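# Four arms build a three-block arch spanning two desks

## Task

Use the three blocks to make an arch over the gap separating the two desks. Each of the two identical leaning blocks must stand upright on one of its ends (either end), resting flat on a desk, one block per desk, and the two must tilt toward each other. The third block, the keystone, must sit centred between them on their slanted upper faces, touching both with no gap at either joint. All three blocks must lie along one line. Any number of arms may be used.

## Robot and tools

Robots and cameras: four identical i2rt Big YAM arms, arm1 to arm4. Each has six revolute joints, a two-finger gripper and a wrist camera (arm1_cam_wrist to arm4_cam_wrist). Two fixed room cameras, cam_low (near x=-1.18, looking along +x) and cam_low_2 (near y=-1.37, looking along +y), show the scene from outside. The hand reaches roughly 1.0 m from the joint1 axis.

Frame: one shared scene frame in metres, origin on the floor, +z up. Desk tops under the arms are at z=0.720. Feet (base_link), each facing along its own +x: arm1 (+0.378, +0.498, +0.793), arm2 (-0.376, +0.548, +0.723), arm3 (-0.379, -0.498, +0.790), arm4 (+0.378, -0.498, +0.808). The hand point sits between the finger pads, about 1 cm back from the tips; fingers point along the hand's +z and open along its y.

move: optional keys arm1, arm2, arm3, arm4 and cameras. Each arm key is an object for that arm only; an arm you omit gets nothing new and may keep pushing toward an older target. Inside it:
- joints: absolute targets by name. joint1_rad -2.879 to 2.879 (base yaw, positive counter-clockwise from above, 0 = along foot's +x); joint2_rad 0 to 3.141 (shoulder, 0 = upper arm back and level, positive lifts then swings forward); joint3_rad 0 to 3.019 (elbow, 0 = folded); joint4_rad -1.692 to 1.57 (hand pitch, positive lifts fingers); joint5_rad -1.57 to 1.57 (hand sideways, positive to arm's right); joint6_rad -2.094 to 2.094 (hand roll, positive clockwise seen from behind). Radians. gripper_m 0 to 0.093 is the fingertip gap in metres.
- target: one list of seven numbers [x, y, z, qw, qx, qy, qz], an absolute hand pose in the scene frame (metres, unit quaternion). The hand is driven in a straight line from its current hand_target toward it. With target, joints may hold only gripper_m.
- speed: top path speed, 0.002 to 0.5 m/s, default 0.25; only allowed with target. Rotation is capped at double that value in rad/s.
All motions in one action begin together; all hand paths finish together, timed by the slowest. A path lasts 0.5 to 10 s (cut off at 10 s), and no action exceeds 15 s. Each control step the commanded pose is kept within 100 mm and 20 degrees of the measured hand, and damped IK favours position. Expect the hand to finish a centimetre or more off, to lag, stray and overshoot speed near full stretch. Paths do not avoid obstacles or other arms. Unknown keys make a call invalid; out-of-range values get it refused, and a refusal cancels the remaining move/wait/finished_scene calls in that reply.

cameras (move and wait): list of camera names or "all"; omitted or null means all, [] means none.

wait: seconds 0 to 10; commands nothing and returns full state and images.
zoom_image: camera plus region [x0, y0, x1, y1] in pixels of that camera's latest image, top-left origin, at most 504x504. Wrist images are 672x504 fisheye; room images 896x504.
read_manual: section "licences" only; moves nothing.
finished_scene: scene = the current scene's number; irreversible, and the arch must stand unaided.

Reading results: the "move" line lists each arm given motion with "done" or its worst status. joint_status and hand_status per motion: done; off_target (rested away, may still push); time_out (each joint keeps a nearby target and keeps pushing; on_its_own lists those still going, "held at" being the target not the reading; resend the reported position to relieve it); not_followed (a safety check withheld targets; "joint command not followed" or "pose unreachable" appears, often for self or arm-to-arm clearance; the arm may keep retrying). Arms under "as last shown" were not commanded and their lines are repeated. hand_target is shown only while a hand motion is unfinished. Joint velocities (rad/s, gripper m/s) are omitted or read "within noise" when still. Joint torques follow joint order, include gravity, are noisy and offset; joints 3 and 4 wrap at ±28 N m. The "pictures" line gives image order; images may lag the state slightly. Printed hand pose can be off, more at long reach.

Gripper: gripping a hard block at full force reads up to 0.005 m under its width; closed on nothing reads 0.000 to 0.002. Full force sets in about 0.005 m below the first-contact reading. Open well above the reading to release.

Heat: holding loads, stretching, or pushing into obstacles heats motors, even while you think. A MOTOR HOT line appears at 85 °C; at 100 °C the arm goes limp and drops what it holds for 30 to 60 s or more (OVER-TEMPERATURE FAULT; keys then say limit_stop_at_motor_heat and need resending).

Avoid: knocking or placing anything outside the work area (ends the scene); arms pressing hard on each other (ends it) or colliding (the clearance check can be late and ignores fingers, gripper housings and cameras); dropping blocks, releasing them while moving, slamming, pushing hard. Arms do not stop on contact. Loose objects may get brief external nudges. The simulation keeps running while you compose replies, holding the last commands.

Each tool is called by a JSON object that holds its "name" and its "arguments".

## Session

{"name": "move", "arguments": {}}

Scene clock: 0.00 s.
Joint torques (N m): no reading
Motor temperatures (°C): arm1=[27 22 21 23 23 20 19] | arm2=[26 22 25 21 22 24 22] | arm3=[30 21 21 20 20 19 21] | arm4=[27 21 23 19 21 20 23]
Heat: arm1: hottest joint1_rad 27 °C; arm2: hottest joint1_rad 26 °C; arm3: hottest joint1_rad 30 °C; arm4: hottest joint1_rad 27 °C.
Joint velocities: within noise
arm1.joint_positions: joint1_rad=+0.345 joint2_rad=+0.594 joint3_rad=+1.451 joint4_rad=-1.142 joint5_rad=-0.223 joint6_rad=-0.092 gripper_m=+0.09396
arm1.joint_status: not commanded
arm1.hand: x=+0.3091 y=+0.2772 z=+1.4129 quat_wxyz=(-0.372, -0.617, -0.506, +0.474) (m; scene frame)
arm1.hand_target: x=+0.3113 y=+0.2819 z=+1.4275 quat_wxyz=(-0.378, -0.608, -0.502, +0.486) (m; scene frame)
arm1.hand_status: not commanded
arm2.joint_positions: joint1_rad=-0.068 joint2_rad=+0.615 joint3_rad=+1.398 joint4_rad=-1.168 joint5_rad=-0.283 joint6_rad=+0.288 gripper_m=+0.09396
arm2.joint_status: not commanded
arm2.hand: x=-0.1788 y=+0.3871 z=+1.3047 quat_wxyz=(-0.558, -0.390, -0.730, +0.053) (m; scene frame)
arm2.hand_target: x=-0.1809 y=+0.3898 z=+1.3157 quat_wxyz=(-0.568, -0.385, -0.725, +0.057) (m; scene frame)
arm2.hand_status: not commanded
arm3.joint_positions: joint1_rad=+0.182 joint2_rad=+0.451 joint3_rad=+1.328 joint4_rad=-1.343 joint5_rad=-0.094 joint6_rad=+0.348 gripper_m=+0.09396
arm3.joint_status: not commanded
arm3.hand: x=-0.2874 y=-0.3491 z=+1.3304 quat_wxyz=(-0.396, +0.269, -0.807, -0.346) (m; scene frame)
arm3.hand_target: x=-0.2891 y=-0.3515 z=+1.3411 quat_wxyz=(-0.404, +0.268, -0.800, -0.352) (m; scene frame)
arm3.hand_status: not commanded
arm4.joint_positions: joint1_rad=-0.473 joint2_rad=+0.619 joint3_rad=+1.459 joint4_rad=-1.277 joint5_rad=-0.089 joint6_rad=-0.045 gripper_m=+0.09396
arm4.joint_status: not commanded
arm4.hand: x=+0.2857 y=-0.2863 z=+1.3940 quat_wxyz=(-0.288, +0.713, -0.449, -0.454) (m; scene frame)
arm4.hand_target: x=+0.2869 y=-0.2896 z=+1.4066 quat_wxyz=(-0.296, +0.707, -0.445, -0.463) (m; scene frame)
arm4.hand_status: not commanded
pictures: arm1_cam_wrist, arm2_cam_wrist, arm3_cam_wrist, arm4_cam_wrist, cam_low, cam_low_2
camera_calibration:
arm1_cam_wrist: T_world_to_cam=[[-0.979312, 0.20188, -0.0138761, 0.269016], [0.171285, 0.790478, -0.588052, 0.558534], [-0.107747, -0.578263, -0.808704, 1.45807], [0, 0, 0, 1]] pos_world=[0.324885, 0.347329, 1.51132]
arm2_cam_wrist: T_world_to_cam=[[-0.656883, -0.658749, -0.366817, 0.613687], [-0.450252, 0.732945, -0.509965, 0.312252], [0.604795, -0.169827, -0.778062, 1.3073], [0, 0, 0, 1]] pos_world=[-0.246938, 0.397417, 1.40151]
arm3_cam_wrist: T_world_to_cam=[[0.700601, -0.624013, -0.346072, 0.443666], [-0.711838, -0.577602, -0.399578, 0.128667], [0.0494503, 0.526292, -0.848865, 1.45061], [0, 0, 0, 1]] pos_world=[-0.290976, -0.412273, 1.43633]
arm4_cam_wrist: T_world_to_cam=[[0.904997, 0.425235, 0.0124674, -0.154502], [0.378239, -0.790874, -0.481097, 0.340013], [-0.194719, 0.440107, -0.876579, 1.52882], [0, 0, 0, 1]] pos_world=[0.308907, -0.338236, 1.50563]

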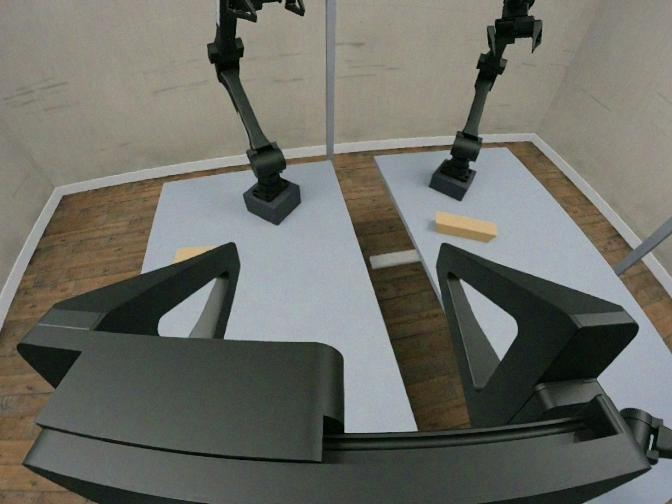

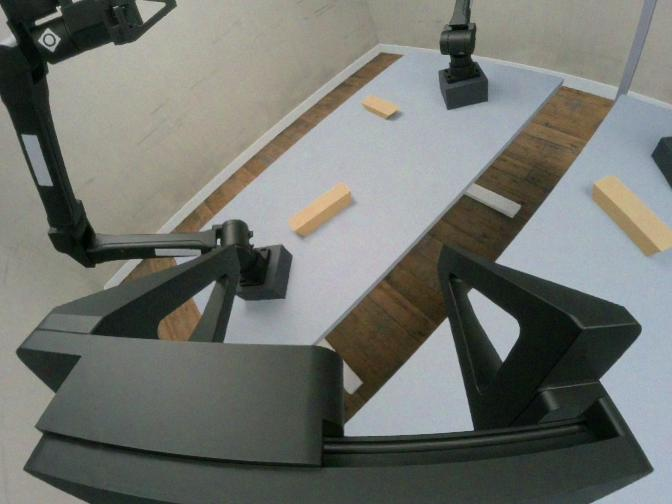

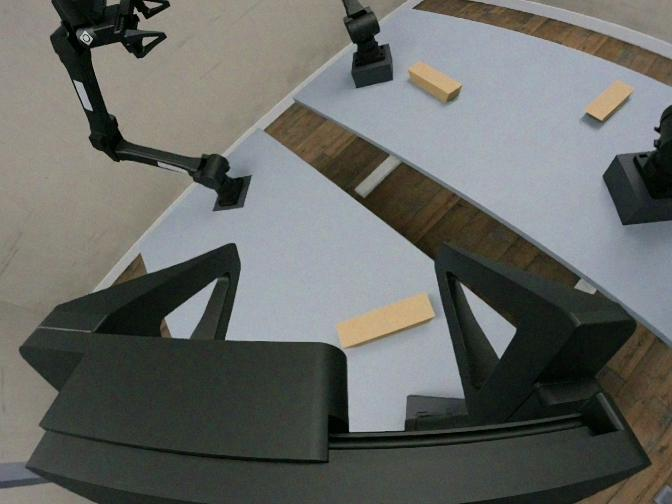

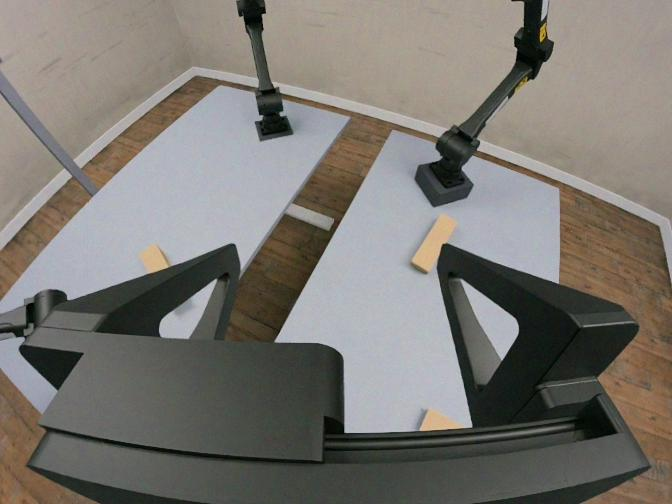

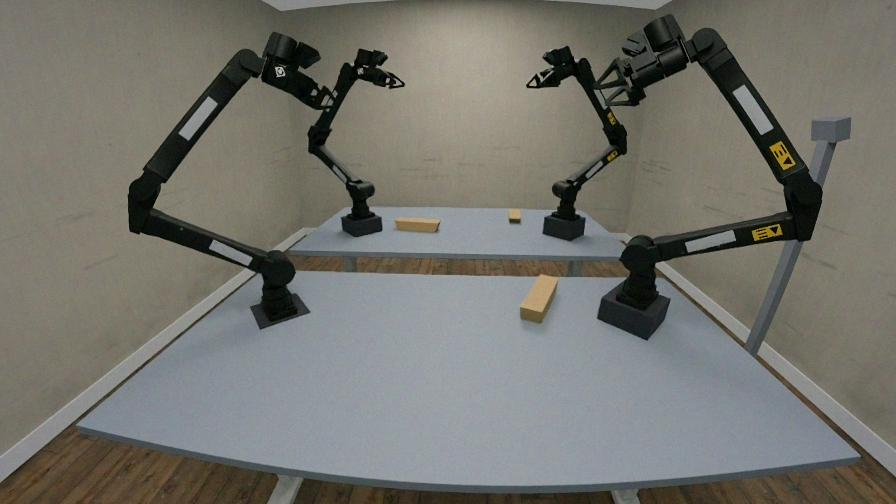

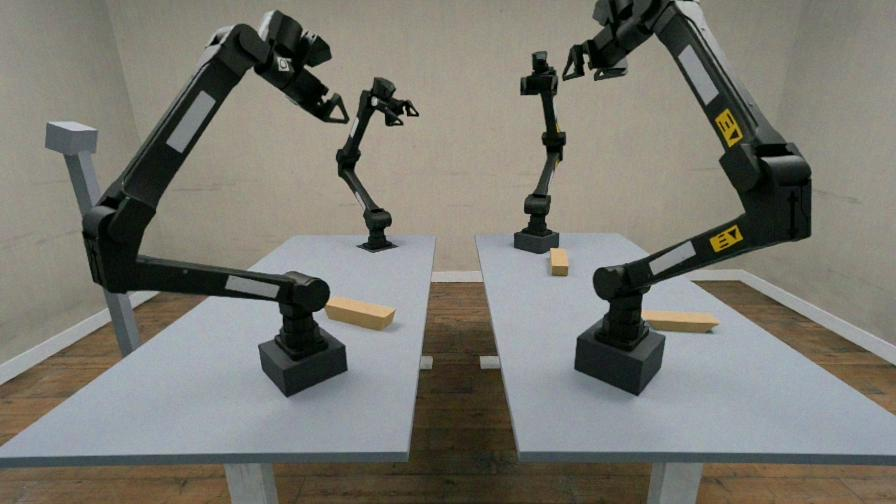

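{"name": "zoom_image", "arguments": {"camera": "cam_low_2", "region": [310, 270, 410, 345]}}

{"name": "zoom_image", "arguments": {"camera": "cam_low_2", "region": [630, 290, 730, 350]}}

{"name": "zoom_image", "arguments": {"camera": "cam_low_2", "region": [530, 235, 590, 285]}}

{"name": "zoom_image", "arguments": {"camera": "cam_low", "region": [380, 200, 450, 245]}}

{"name": "zoom_image", "arguments": {"camera": "arm3_cam_wrist", "region": [310, 270, 460, 370]}}

{"name": "zoom_image", "arguments": {"camera": "arm3_cam_wrist", "region": [390, 40, 660, 140]}}

{"name": "zoom_image", "arguments": {"camera": "arm2_cam_wrist", "region": [270, 80, 420, 250]}}

Scaled by 5.040 from the camera's 896x504 image, which has a finer 1280x720 frame.

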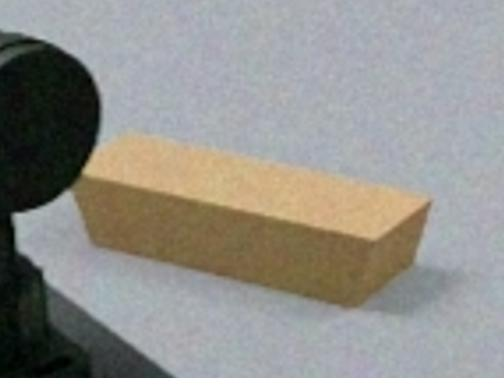

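Scaled by 5.040 from the camera's 896x504 image, which has a finer 1280x720 frame.

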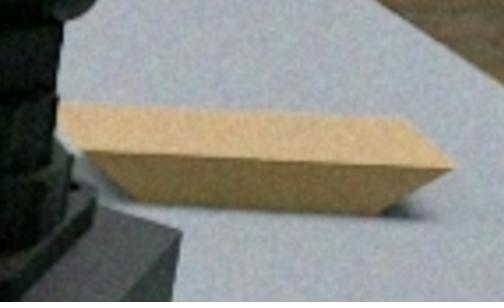

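Scaled by 8.400 from the camera's 896x504 image, which has a finer 1280x720 frame.

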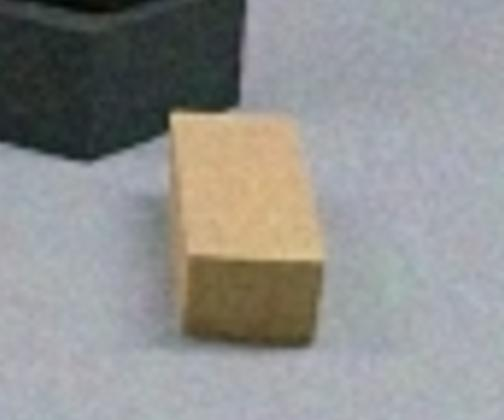

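Scaled by 7.200 from the camera's 896x504 image, which has a finer 1280x720 frame.

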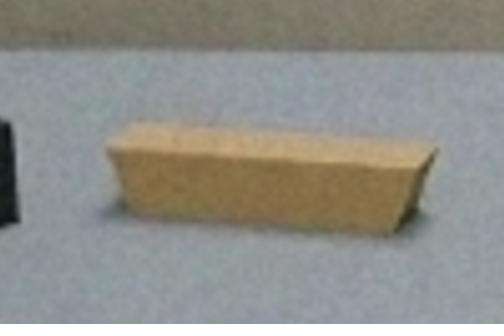

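Scaled by 3.360 from the camera's 672x504 image, which has a finer 960x720 frame.

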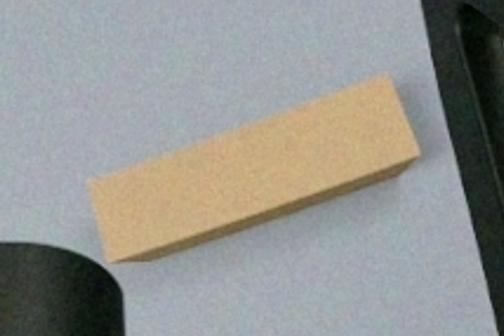

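Scaled by 1.867 from the camera's 672x504 image, which has a finer 960x720 frame.

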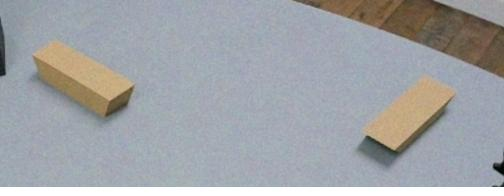

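Scaled by 2.965 from the camera's 672x504 image, which has a finer 960x720 frame.

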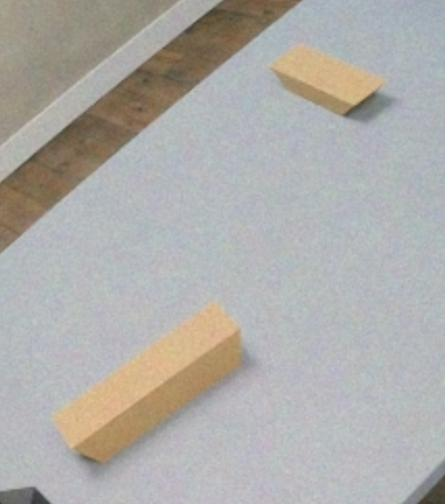

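{"name": "move", "arguments": {"arm4": {"joints":{"joint1_rad":-1.93,"joint5_rad":0,"joint6_rad":0.77}}, "arm3": {"target":[-0.296,-0.216,0.91,0,0.2317,0.9728,0],"speed":0.45}, "arm1": {"target":[0.447,0.159,0.91,0,0.7955,0.606,0],"speed":0.45}, "cameras": ["arm1_cam_wrist","arm3_cam_wrist","arm4_cam_wrist"]}}

Scene clock: 22.27 s.
Joint torques (N m): arm1=[1.2 -6.83 10.99 0.34 -0.12 0.03] | arm2=[-1.14 3.9 9.92 1.58 -0.09 -0.08] | arm3=[-0.5 -4.84 7.6 0.01 -0.04 0.3] | arm4=[0.85 0.21 8.96 2.44 0.02 0.07]
move: arm1 off_target; arm3 done; arm4 done
arm1.joint_positions: joint1_rad=+0.989 joint2_rad=+1.322 joint3_rad=+0.901 joint4_rad=-1.175 joint5_rad=+0.004 joint6_rad=+0.459 gripper_m=+0.09396
arm1.hand: x=+0.4407 y=+0.1670 z=+0.9071 quat_wxyz=(+0.010, -0.795, -0.607, -0.005) (m; scene frame)
arm1.hand_target: x=+0.4477 y=+0.1599 z=+0.9114 quat_wxyz=(-0.002, -0.794, -0.608, -0.001) (m; scene frame)
arm1.hand_status: off_target (0.011 m and 1.3 deg from the pose sent, 0.535 m and 74.2 deg at the start)
arm2: as last shown
arm3.joint_positions: joint1_rad=+0.553 joint2_rad=+1.167 joint3_rad=+0.802 joint4_rad=-1.207 joint5_rad=+0.004 joint6_rad=+1.738 gripper_m=+0.09397
arm3.hand: x=-0.3008 y=-0.2167 z=+0.9135 quat_wxyz=(-0.001, -0.214, -0.977, +0.000) (m; scene frame)
arm3.hand_target: x=-0.2969 y=-0.2158 z=+0.9113 quat_wxyz=(+0.000, -0.228, -0.974, -0.001) (m; scene frame)
arm3.hand_status: done (0.006 m and 2.0 deg from the pose sent, 0.441 m and 87.5 deg at the start)
arm4.joint_positions: joint1_rad=-1.918 joint2_rad=+0.619 joint3_rad=+1.459 joint4_rad=-1.277 joint5_rad=-0.007 joint6_rad=+0.763 gripper_m=+0.09399
arm4.joint_status: all done
arm4.hand: x=+0.5825 y=-0.3925 z=+1.3938 quat_wxyz=(-0.436, -0.121, -0.835, -0.313) (m; scene frame)
pictures: arm1_cam_wrist, arm3_cam_wrist, arm4_cam_wrist
camera_calibration:
arm1_cam_wrist: T_world_to_cam=[[-0.955957, 0.293389, -0.00827685, 0.382474], [0.222245, 0.741988, 0.632504, -0.795752], [0.191711, 0.602807, -0.774513, 0.639247], [0, 0, 0, 1]]
arm3_cam_wrist: T_world_to_cam=[[-0.424643, -0.905303, 0.0101862, -0.333422], [-0.730933, 0.349448, 0.586194, -0.676404], [-0.534243, 0.241478, -0.810107, 0.754979], [0, 0, 0, 1]]
arm4_cam_wrist: T_world_to_cam=[[0.0681411, -0.780948, -0.620868, 0.518904], [-0.951497, 0.136271, -0.275834, 0.996077], [0.300018, 0.609549, -0.733784, 1.21248], [0, 0, 0, 1]]

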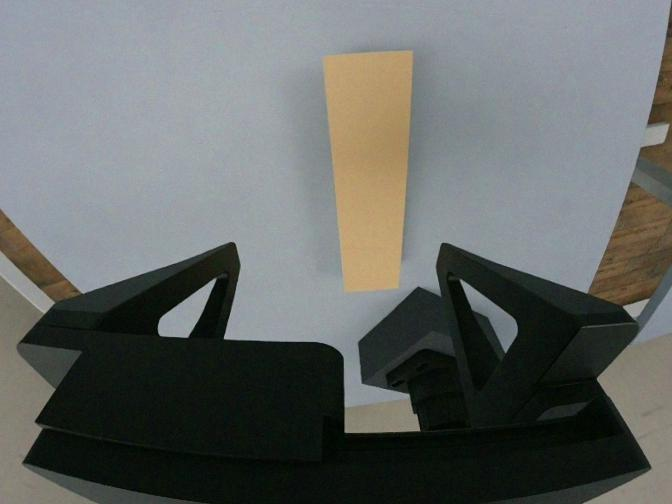

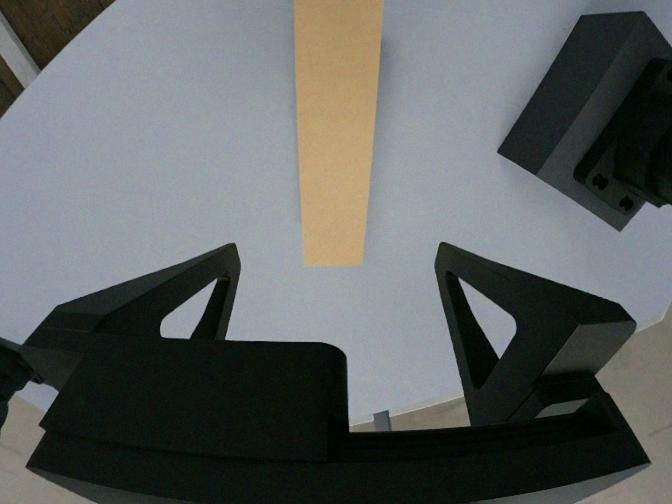

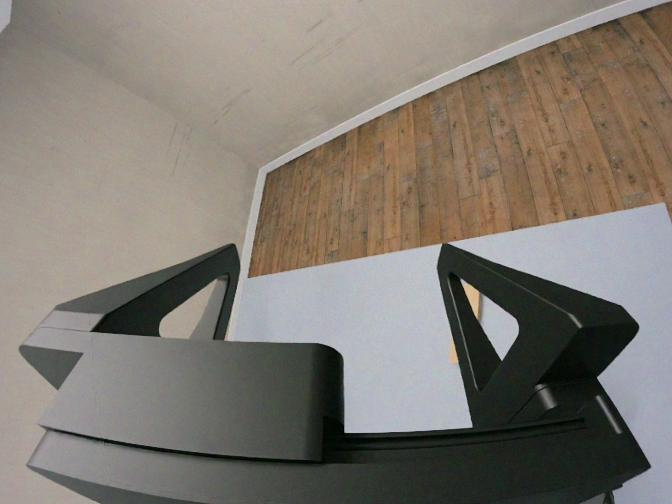

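{"name": "move", "arguments": {"arm4": {"target":[0.63,-0.375,0.93,0,0.1478,0.989,0],"speed":0.4}, "arm3": {"target":[-0.292,-0.217,0.83,0,0.2275,0.9738,0],"speed":0.2}, "arm1": {"target":[0.431,0.213,0.83,0,0.7782,0.628,0],"speed":0.2}, "cameras": ["arm1_cam_wrist","arm3_cam_wrist","arm4_cam_wrist"]}}

Scene clock: 32.40 s.
Joint torques (N m): arm1=[-0.32 -7 7.88 0.4 0.03 -0.16] | arm2=[-0.73 3.49 9.91 1.51 -0.08 -0.08] | arm3=[-0.32 -5.3 6.15 0.03 -0.01 0.13] | arm4=[0.85 -7 9.16 0.94 0.15 -0.07]
Motor temperatures (°C): arm1=[27 22 24 24 23 20 19] | arm2=[26 22 30 22 22 24 22] | arm3=[30 21 23 20 20 19 21] | arm4=[27 21 26 19 21 20 23]
move: arm1 done; arm3 done; arm4 off_target
arm1.joint_positions: joint1_rad=+0.989 joint2_rad=+1.321 joint3_rad=+0.655 joint4_rad=-0.932 joint5_rad=+0.004 joint6_rad=+0.417 gripper_m=+0.09396
arm1.hand: x=+0.4318 y=+0.2150 z=+0.8268 quat_wxyz=(+0.010, -0.782, -0.623, -0.006) (m; scene frame)
arm1.hand_target: x=+0.4310 y=+0.2129 z=+0.8300 quat_wxyz=(+0.000, -0.780, -0.625, +0.000) (m; scene frame)
arm1.hand_status: done (0.004 m and 1.5 deg from the pose sent, 0.090 m and 3.3 deg at the start)
arm2: as last shown
arm3.joint_positions: joint1_rad=+0.537 joint2_rad=+1.293 joint3_rad=+0.673 joint4_rad=-0.943 joint5_rad=+0.004 joint6_rad=+1.738 gripper_m=+0.09397
arm3.hand: x=-0.2955 y=-0.2141 z=+0.8356 quat_wxyz=(-0.002, -0.222, -0.975, -0.004) (m; scene frame)
arm3.hand_target: x=-0.2923 y=-0.2174 z=+0.8302 quat_wxyz=(+0.000, -0.227, -0.974, +0.001) (m; scene frame)
arm3.hand_status: done (0.007 m and 0.8 deg from the pose sent, 0.084 m and 1.5 deg at the start)
arm4.joint_positions: joint1_rad=-1.922 joint2_rad=+1.126 joint3_rad=+0.760 joint4_rad=-1.229 joint5_rad=-0.001 joint6_rad=+0.757 gripper_m=+0.09400
arm4.hand: x=+0.6195 y=-0.3762 z=+0.9273 quat_wxyz=(+0.010, -0.145, -0.989, +0.007) (m; scene frame)
arm4.hand_target: x=+0.6293 y=-0.3754 z=+0.9311 quat_wxyz=(+0.000, -0.147, -0.989, +0.001) (m; scene frame)
arm4.hand_status: off_target (0.011 m and 1.4 deg from the pose sent, 0.467 m and 65.0 deg at the start)
pictures: arm1_cam_wrist, arm3_cam_wrist, arm4_cam_wrist
camera_calibration:
arm1_cam_wrist: T_world_to_cam=[[-0.96728, 0.253574, -0.00832622, 0.372653], [0.190985, 0.749347, 0.634038, -0.767965], [0.167015, 0.611702, -0.773257, 0.557532], [0, 0, 0, 1]]
arm3_cam_wrist: T_world_to_cam=[[-0.43843, -0.898763, 0.00207202, -0.323992], [-0.72685, 0.355923, 0.587374, -0.626166], [-0.528647, 0.256016, -0.809313, 0.698181], [0, 0, 0, 1]]
arm4_cam_wrist: T_world_to_cam=[[-0.280196, -0.959639, 0.0241562, -0.210118], [-0.759329, 0.236964, 0.606026, 0.00144042], [-0.58729, 0.151463, -0.795078, 1.28338], [0, 0, 0, 1]]

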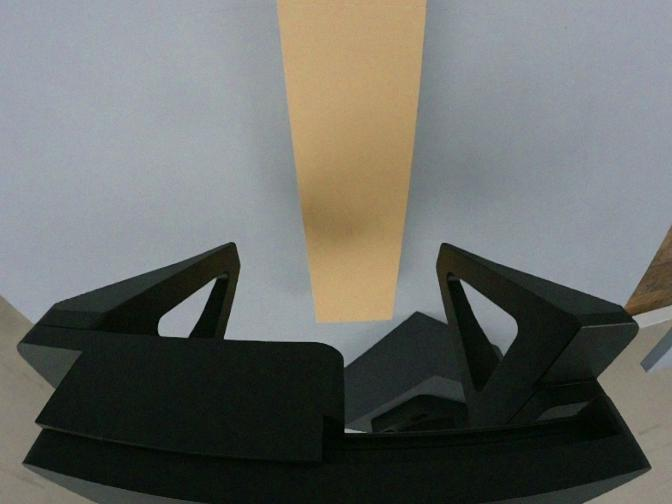

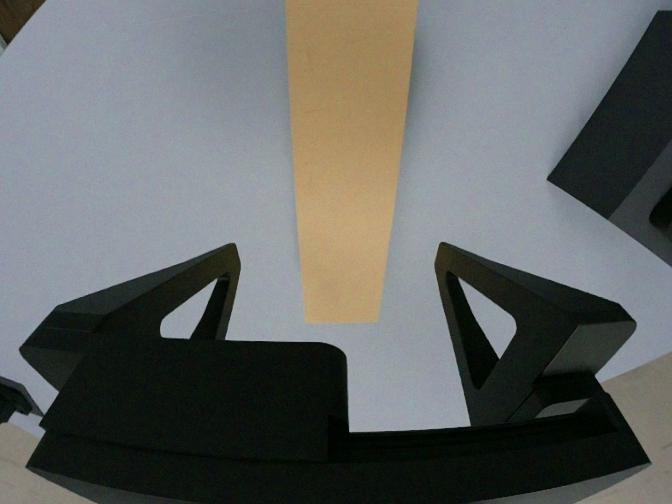

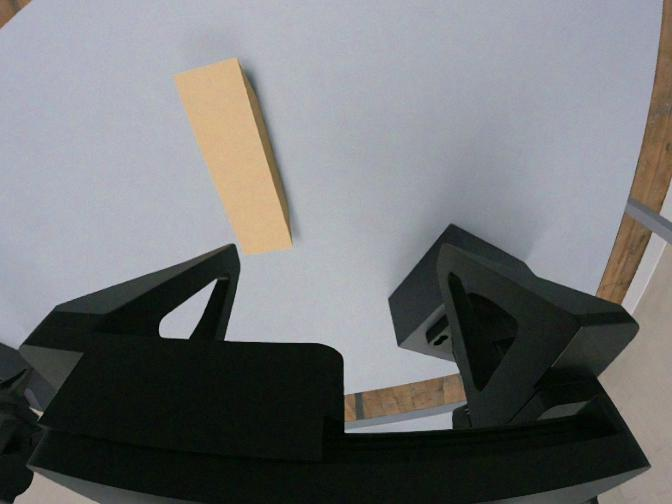

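{"name": "move", "arguments": {"arm4": {"target":[0.623,-0.28,0.83,0,0.0715,0.9974,0],"speed":0.25}, "arm3": {"target":[-0.295,-0.221,0.75,0,0.2308,0.973,0],"speed":0.12}, "arm1": {"target":[0.4225,0.2215,0.75,0,0.7716,0.6361,0],"speed":0.12}, "cameras": ["arm1_cam_wrist","arm3_cam_wrist","arm4_cam_wrist"]}}

Scene clock: 42.57 s.
Joint torques (N m): arm1=[-1.14 -5.3 6 0.39 0.02 -0.16] | arm2=[-1.03 3.6 9.92 1.52 -0.08 -0.09] | arm3=[0.15 -6.07 4.57 0.03 -0.03 0.26] | arm4=[2.61 -9.23 7.73 0.96 0.09 0.11]
Heat: arm1: hottest joint1_rad 27 °C; arm2: hottest joint3_rad 31 °C; arm3: hottest joint1_rad 30 °C; arm4: hottest joint3_rad 29 °C.
move: arm1 done; arm3 done; arm4 done
arm1.joint_positions: joint1_rad=+0.974 joint2_rad=+1.481 joint3_rad=+0.540 joint4_rad=-0.629 joint5_rad=+0.004 joint6_rad=+0.365 gripper_m=+0.09396
arm1.hand: x=+0.4267 y=+0.2210 z=+0.7535 quat_wxyz=(-0.002, -0.770, -0.637, +0.001) (m; scene frame)
arm1.hand_target: x=+0.4227 y=+0.2214 z=+0.7501 quat_wxyz=(-0.001, -0.772, -0.636, +0.000) (m; scene frame)
arm1.hand_status: done (0.005 m and 0.3 deg from the pose sent, 0.078 m and 2.4 deg at the start)
arm2: as last shown
arm3.joint_positions: joint1_rad=+0.537 joint2_rad=+1.489 joint3_rad=+0.570 joint4_rad=-0.645 joint5_rad=+0.004 joint6_rad=+1.738 gripper_m=+0.09397
arm3.hand: x=-0.2965 y=-0.2177 z=+0.7544 quat_wxyz=(-0.002, -0.222, -0.975, -0.004) (m; scene frame)
arm3.hand_target: x=-0.2949 y=-0.2209 z=+0.7501 quat_wxyz=(+0.000, -0.231, -0.973, +0.000) (m; scene frame)
arm3.hand_status: done (0.006 m and 1.1 deg from the pose sent, 0.086 m and 1.1 deg at the start)
arm4.joint_positions: joint1_rad=-1.672 joint2_rad=+1.422 joint3_rad=+0.714 joint4_rad=-0.883 joint5_rad=-0.001 joint6_rad=+0.857 gripper_m=+0.09400
arm4.hand: x=+0.6177 y=-0.2890 z=+0.8292 quat_wxyz=(+0.007, -0.070, -0.997, +0.006) (m; scene frame)
arm4.hand_target: x=+0.6230 y=-0.2801 z=+0.8302 quat_wxyz=(+0.000, -0.071, -0.997, +0.000) (m; scene frame)
arm4.hand_status: done (0.010 m and 1.1 deg from the pose sent, 0.137 m and 8.6 deg at the start)
pictures: arm1_cam_wrist, arm3_cam_wrist, arm4_cam_wrist
camera_calibration:
arm1_cam_wrist: T_world_to_cam=[[-0.975945, 0.21709, -0.0200943, 0.386231], [0.159218, 0.772657, 0.614533, -0.701981], [0.148935, 0.596551, -0.788635, 0.520717], [0, 0, 0, 1]]
arm3_cam_wrist: T_world_to_cam=[[-0.438773, -0.898595, 0.00203174, -0.327539], [-0.726721, 0.356177, 0.587379, -0.577858], [-0.52854, 0.25625, -0.809309, 0.632944], [0, 0, 0, 1]]
arm4_cam_wrist: T_world_to_cam=[[-0.133585, -0.990793, 0.0220206, -0.222329], [-0.789457, 0.119819, 0.601997, 0.0269899], [-0.599093, 0.0630335, -0.798195, 1.17545], [0, 0, 0, 1]]

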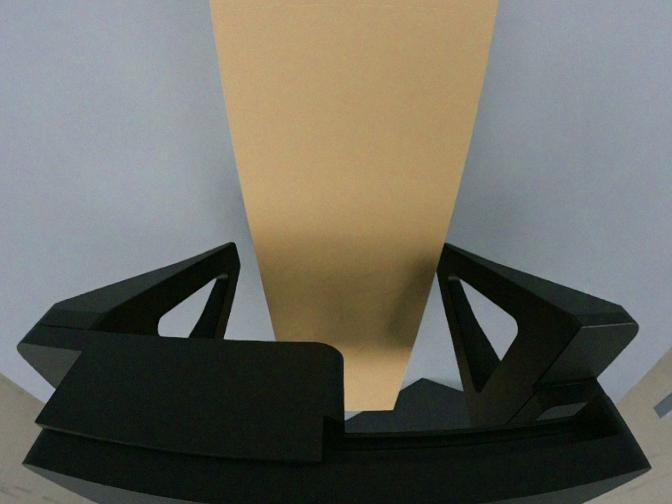

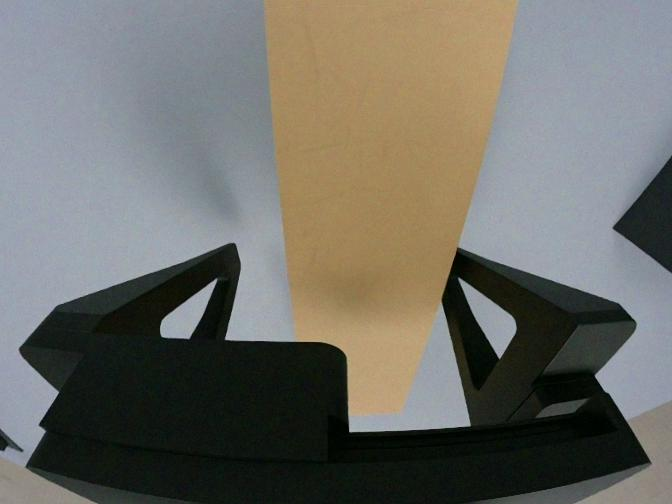

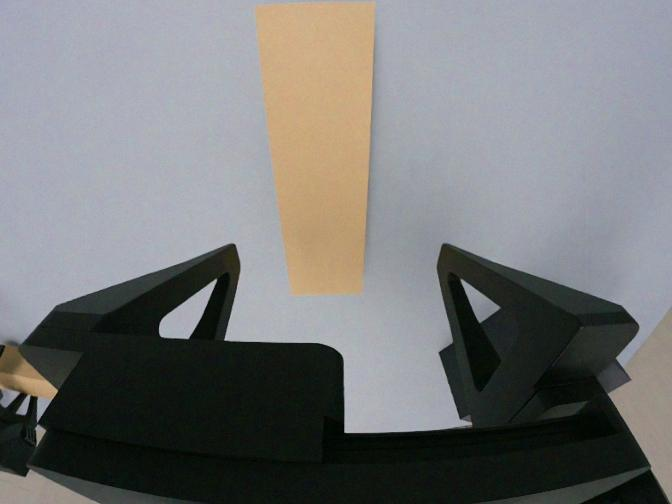

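{"name": "move", "arguments": {"arm4": {"target":[0.626,-0.271,0.746,0,0.0715,0.9974,0],"speed":0.12}, "arm3": {"joints":{"gripper_m":0.045}}, "arm1": {"joints":{"gripper_m":0.045}}, "cameras": ["arm4_cam_wrist","arm1_cam_wrist","arm3_cam_wrist"]}}

Scene clock: 45.57 s.
Joint torques (N m): arm1=[-0.91 -5.54 6.01 0.4 -0.09 -0.16] | arm2=[-0.85 4.01 9.85 1.54 -0.06 -0.1] | arm3=[-0.21 -5.95 5.05 0.01 0.04 0.22] | arm4=[2.84 -10.64 5.26 0.99 0.1 0.14]
move: arm1 off_target; arm3 off_target; arm4 done
arm1.joint_positions: joint1_rad=+0.971 joint2_rad=+1.481 joint3_rad=+0.540 joint4_rad=-0.629 joint5_rad=+0.013 joint6_rad=+0.362 gripper_m=+0.05885
arm1.joint_status: gripper_m off_target (ended at +0.05888, target +0.04500)
arm1.hand: x=+0.4245 y=+0.2207 z=+0.7534 quat_wxyz=(+0.001, -0.770, -0.638, +0.005) (m; scene frame)
arm2: as last shown
arm3.joint_positions: joint1_rad=+0.537 joint2_rad=+1.490 joint3_rad=+0.564 joint4_rad=-0.644 joint5_rad=+0.003 joint6_rad=+1.744 gripper_m=+0.06092
arm3.joint_status: gripper_m off_target (ended at +0.06094, target +0.04500)
arm3.hand: x=-0.2977 y=-0.2209 z=+0.7526 quat_wxyz=(-0.001, -0.225, -0.974, -0.001) (m; scene frame)
arm4.joint_positions: joint1_rad=-1.659 joint2_rad=+1.650 joint3_rad=+0.678 joint4_rad=-0.605 joint5_rad=-0.001 joint6_rad=+0.871 gripper_m=+0.09400
arm4.hand: x=+0.6261 y=-0.2762 z=+0.7491 quat_wxyz=(+0.003, -0.071, -0.997, +0.002) (m; scene frame)
arm4.hand_target: x=+0.6258 y=-0.2712 z=+0.7460 quat_wxyz=(+0.000, -0.071, -0.997, +0.000) (m; scene frame)
arm4.hand_status: done (0.006 m and 0.4 deg from the pose sent, 0.086 m and 1.1 deg at the start)
pictures: arm1_cam_wrist, arm3_cam_wrist, arm4_cam_wrist
camera_calibration:
arm1_cam_wrist: T_world_to_cam=[[-0.976251, 0.216342, -0.0114386, 0.377924], [0.164244, 0.773521, 0.612118, -0.701829], [0.141275, 0.595702, -0.790683, 0.526143], [0, 0, 0, 1]]
arm3_cam_wrist: T_world_to_cam=[[-0.444249, -0.895865, 0.00829391, -0.336653], [-0.722645, 0.363793, 0.587741, -0.573908], [-0.529554, 0.25511, -0.809007, 0.630881], [0, 0, 0, 1]]
arm4_cam_wrist: T_world_to_cam=[[-0.134946, -0.990768, 0.0129653, -0.199169], [-0.794831, 0.116053, 0.59563, 0.0873143], [-0.591636, 0.0700727, -0.803154, 1.11671], [0, 0, 0, 1]]

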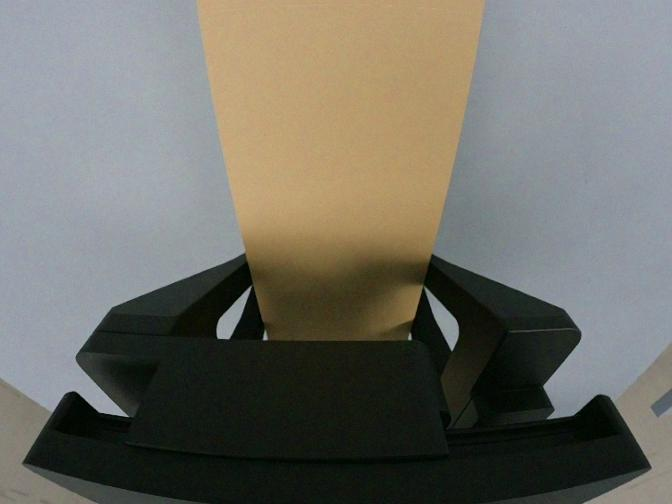

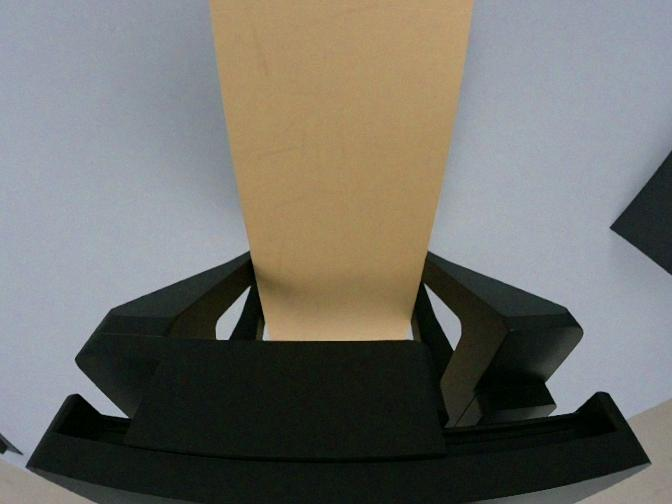

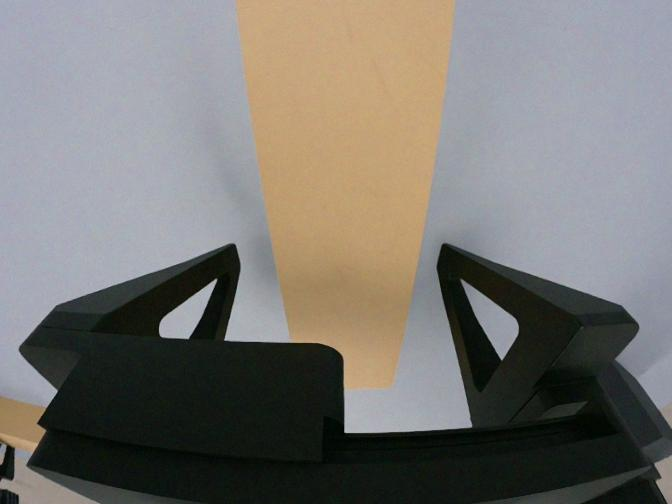

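{"name": "move", "arguments": {"arm4": {"joints":{"gripper_m":0.045}}, "arm3": {"target":[-0.28,-0.19,0.93,0,0.2308,0.973,0],"speed":0.25}, "arm1": {"target":[0.38,0.19,0.93,0,0.7716,0.6361,0],"speed":0.25}, "cameras": ["cam_low_2"]}}

{"name": "move", "arguments": {"arm4": {"target":[0.55,-0.24,0.86,0,0.0715,0.9974,0],"speed":0.25}, "arm3": {"target":[-0.23,0,0.92,0.574,0,0.819,0],"speed":0.4}, "arm1": {"target":[0.23,0.0,0.92,0,0.819,0,-0.574],"speed":0.4}, "cameras": ["cam_low_2","cam_low"]}}

Scene clock: 53.37 s.
move: arm1 off_target; arm3 off_target; arm4 off_target
arm1.hand_status: off_target (0.047 m and 5.3 deg from the pose sent, 0.185 m and 0.6 deg at the start)
arm3.hand_status: off_target (0.040 m and 4.0 deg from the pose sent, 0.181 m and 0.7 deg at the start)
arm4.joint_status: gripper_m off_target (ended at +0.05817, target +0.04500)
pictures: cam_low_2

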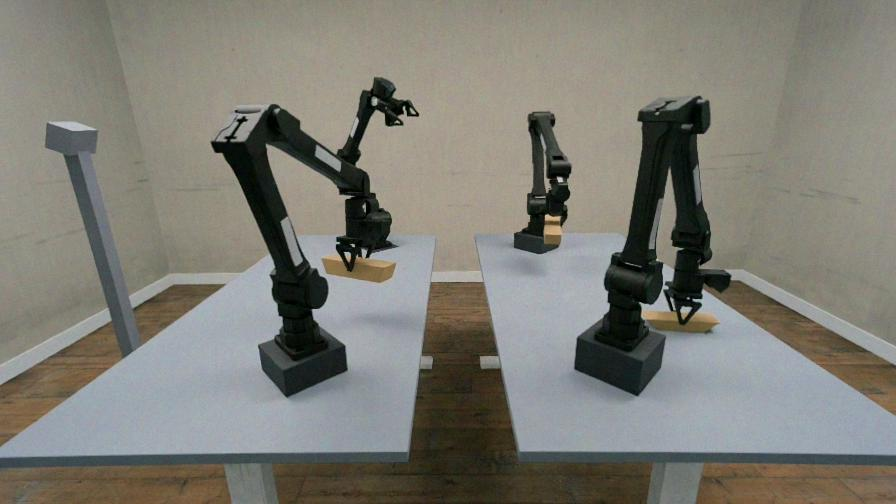

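Scene clock: 57.13 s.
Joint torques (N m): arm1=[-0.85 -12.86 14.37 -0.7 1.46 0.04] | arm2=[-0.97 3.55 9.99 1.58 -0.07 -0.1] | arm3=[2.14 -15.27 10.95 -0.27 1.57 0.08] | arm4=[2.67 -10.64 10.56 -0.38 0.07 0.13]
move: arm1 off_target; arm3 off_target; arm4 off_target
arm1.joint_positions: joint1_rad=+0.838 joint2_rad=+1.855 joint3_rad=+1.165 joint4_rad=-1.036 joint5_rad=+1.199 joint6_rad=+1.652 gripper_m=+0.05889
arm1.hand: x=+0.2364 y=+0.0251 z=+0.8906 quat_wxyz=(+0.029, -0.825, -0.027, +0.563) (m; scene frame)
arm1.hand_target: x=+0.2301 y=+0.0020 z=+0.9197 quat_wxyz=(+0.000, -0.819, +0.001, +0.573) (m; scene frame)
arm1.hand_status: off_target (0.039 m and 4.7 deg from the pose sent, 0.271 m and 104.5 deg at the start)
arm2.joint_positions: joint1_rad=-0.068 joint2_rad=+0.615 joint3_rad=+1.398 joint4_rad=-1.168 joint5_rad=-0.283 joint6_rad=+0.288 gripper_m=+0.09396
arm2.hand: x=-0.1788 y=+0.3871 z=+1.3047 quat_wxyz=(-0.558, -0.390, -0.730, +0.053) (m; scene frame)
arm3.joint_positions: joint1_rad=+0.834 joint2_rad=+1.852 joint3_rad=+1.179 joint4_rad=-1.067 joint5_rad=+1.197 joint6_rad=+1.675 gripper_m=+0.06092
arm3.hand: x=-0.2254 y=-0.0279 z=+0.8928 quat_wxyz=(-0.564, +0.011, -0.825, +0.036) (m; scene frame)
arm3.hand_target: x=-0.2304 y=-0.0031 z=+0.9200 quat_wxyz=(-0.573, +0.000, -0.820, +0.002) (m; scene frame)
arm3.hand_status: off_target (0.039 m and 4.5 deg from the pose sent, 0.222 m and 74.5 deg at the start)
arm4.joint_positions: joint1_rad=-1.418 joint2_rad=+1.346 joint3_rad=+0.667 joint4_rad=-0.953 joint5_rad=-0.006 joint6_rad=+1.112 gripper_m=+0.05813
arm4.hand: x=+0.5385 y=-0.2618 z=+0.8375 quat_wxyz=(+0.018, -0.070, -0.997, +0.025) (m; scene frame)
arm4.hand_target: x=+0.5489 y=-0.2402 z=+0.8600 quat_wxyz=(+0.002, -0.071, -0.997, -0.002) (m; scene frame)
arm4.hand_status: off_target (0.033 m and 3.6 deg from the pose sent, 0.140 m and 0.5 deg at the start)
pictures: cam_low, cam_low_2

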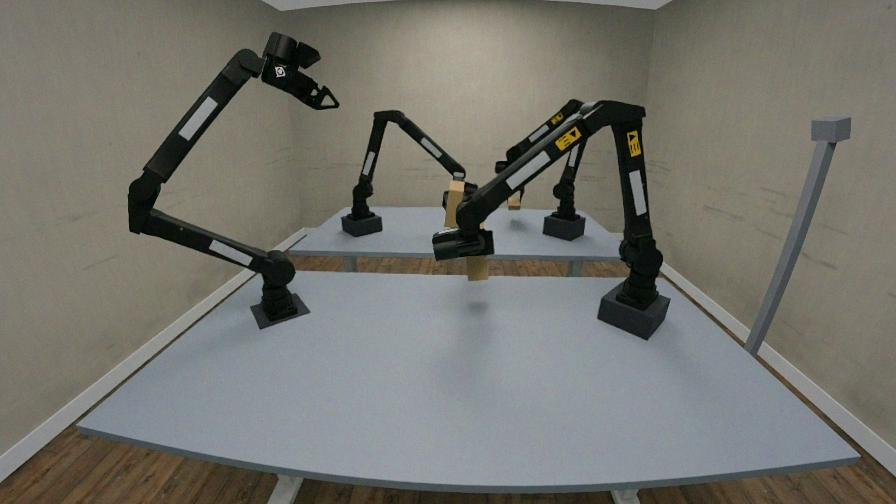

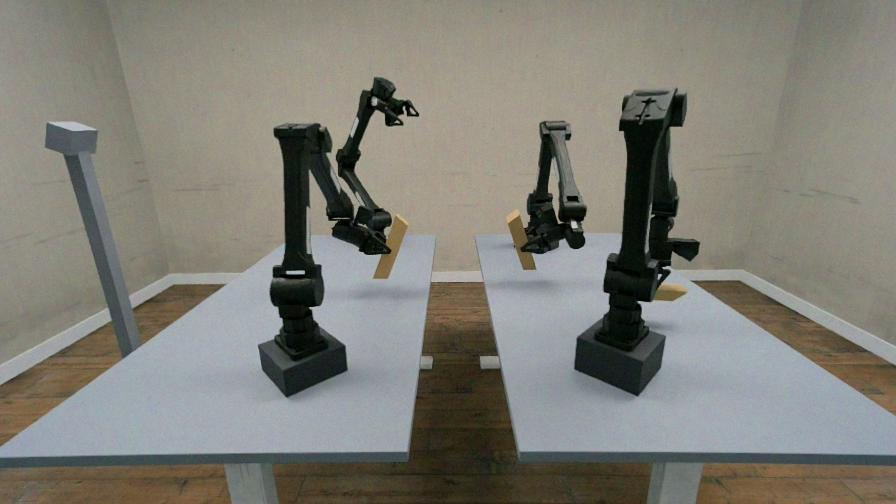

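{"name": "move", "arguments": {"arm4": {"target":[0.45,-0.19,0.78,0,0.0715,0.9974,0],"speed":0.2}, "arm3": {"target":[-0.17,0.002,0.885,0.574,0,0.819,0],"speed":0.2}, "arm1": {"target":[0.17,-0.002,0.885,0,0.819,0,-0.574],"speed":0.2}, "cameras": ["cam_low_2","cam_low","arm4_cam_wrist","arm2_cam_wrist"]}}

{"name": "zoom_image", "arguments": {"camera": "cam_low_2", "region": [390, 200, 530, 305]}}

Scene clock: 60.70 s.
Joint torques (N m): arm1=[-0.38 -14.39 8.55 0.7 0.96 -0.14] | arm2=[-1.32 3.66 9.98 1.48 -0.09 -0.07] | arm3=[0.21 -16.5 6.58 0.49 1.04 0.07] | arm4=[2.61 -9.7 6.64 0.85 0.19 0.13]
move: arm1 off_target; arm3 off_target; arm4 off_target
arm1.joint_positions: joint1_rad=+0.713 joint2_rad=+1.889 joint3_rad=+1.138 joint4_rad=-0.622 joint5_rad=+1.207 joint6_rad=+1.313 gripper_m=+0.05889
arm1.hand: x=+0.1748 y=+0.0023 z=+0.8693 quat_wxyz=(+0.014, -0.823, -0.015, +0.568) (m; scene frame)
arm1.hand_target: x=+0.1700 y=-0.0012 z=+0.8850 quat_wxyz=(+0.002, -0.819, -0.002, +0.574) (m; scene frame)
arm1.hand_status: off_target (0.017 m and 2.5 deg from the pose sent, 0.072 m and 4.7 deg at the start)
arm2: as last shown
arm3.joint_positions: joint1_rad=+0.732 joint2_rad=+1.878 joint3_rad=+1.145 joint4_rad=-0.630 joint5_rad=+1.204 joint6_rad=+1.314 gripper_m=+0.06092
arm3.hand: x=-0.1743 y=-0.0008 z=+0.8726 quat_wxyz=(-0.569, +0.011, -0.822, +0.011) (m; scene frame)
arm3.hand_target: x=-0.1700 y=+0.0010 z=+0.8851 quat_wxyz=(-0.574, +0.003, -0.819, +0.003) (m; scene frame)
arm3.hand_status: off_target (0.013 m and 2.0 deg from the pose sent, 0.063 m and 4.5 deg at the start)
arm4.joint_positions: joint1_rad=-1.058 joint2_rad=+1.519 joint3_rad=+0.632 joint4_rad=-0.709 joint5_rad=-0.001 joint6_rad=+1.472 gripper_m=+0.05813
arm4.hand: x=+0.4504 y=-0.2019 z=+0.7783 quat_wxyz=(+0.003, -0.071, -0.997, +0.013) (m; scene frame)
arm4.hand_target: x=+0.4501 y=-0.1908 z=+0.7802 quat_wxyz=(-0.001, -0.072, -0.997, +0.002) (m; scene frame)
arm4.hand_status: off_target (0.012 m and 1.5 deg from the pose sent, 0.128 m and 3.6 deg at the start)
pictures: arm2_cam_wrist, arm4_cam_wrist, cam_low, cam_low_2
camera_calibration:
arm2_cam_wrist: T_world_to_cam=[[-0.656883, -0.658749, -0.366817, 0.613687], [-0.450252, 0.732945, -0.509965, 0.312252], [0.604795, -0.169827, -0.778062, 1.3073], [0, 0, 0, 1]]
arm4_cam_wrist: T_world_to_cam=[[-0.134987, -0.990267, 0.0339146, -0.165782], [-0.794026, 0.128585, 0.594128, -0.0749852], [-0.592706, 0.0532708, -0.803655, 1.02844], [0, 0, 0, 1]]

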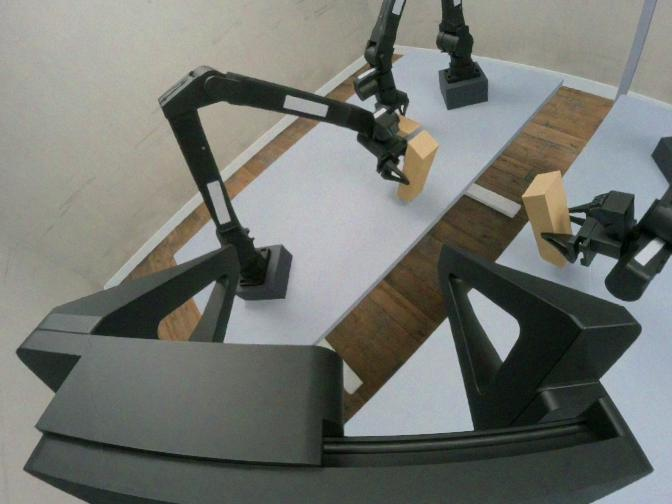

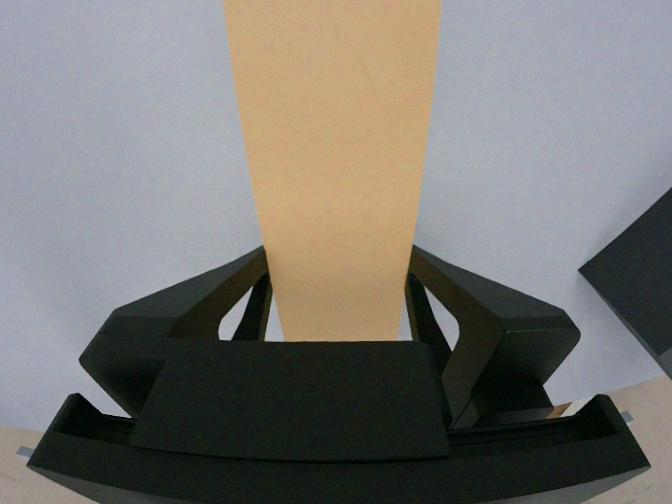

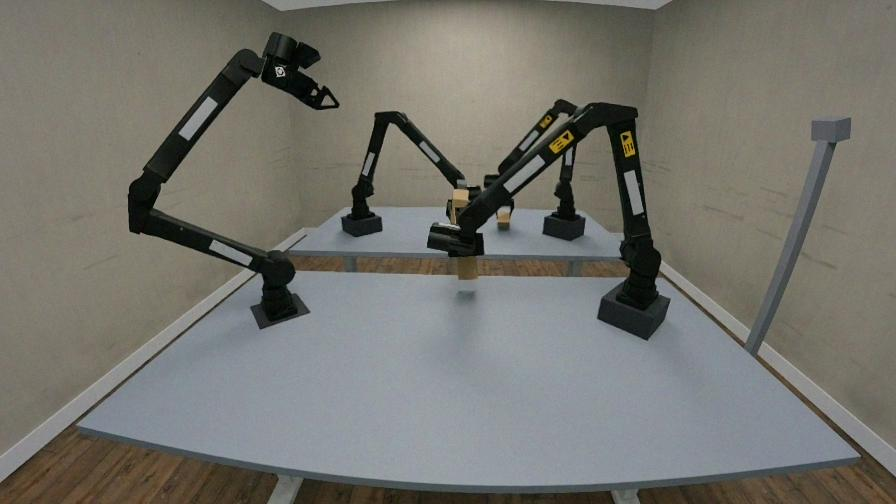

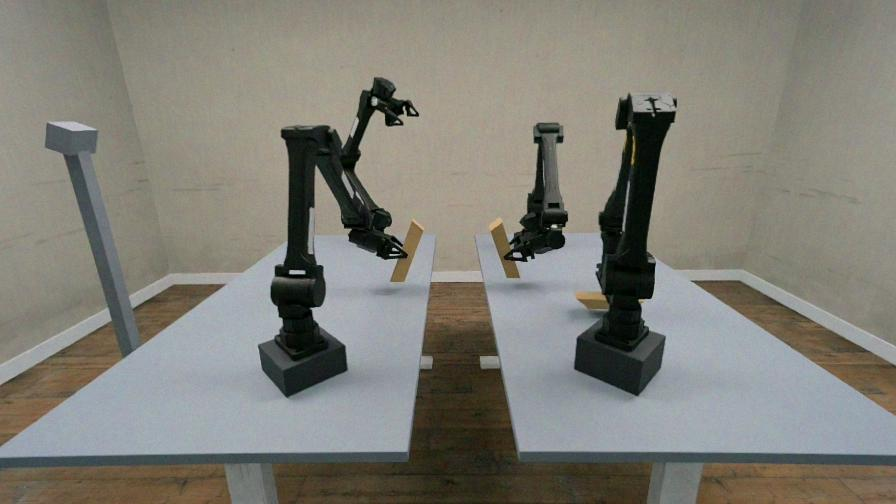

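Scaled by 3.600 from the camera's 896x504 image, which has a finer 1280x720 frame.

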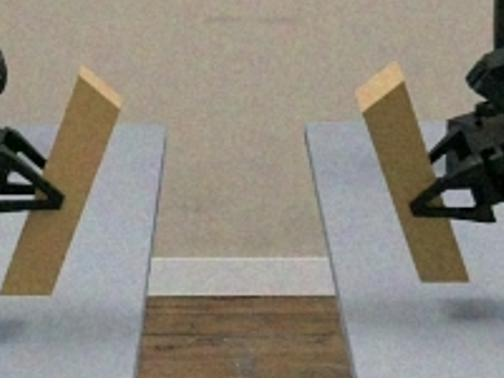

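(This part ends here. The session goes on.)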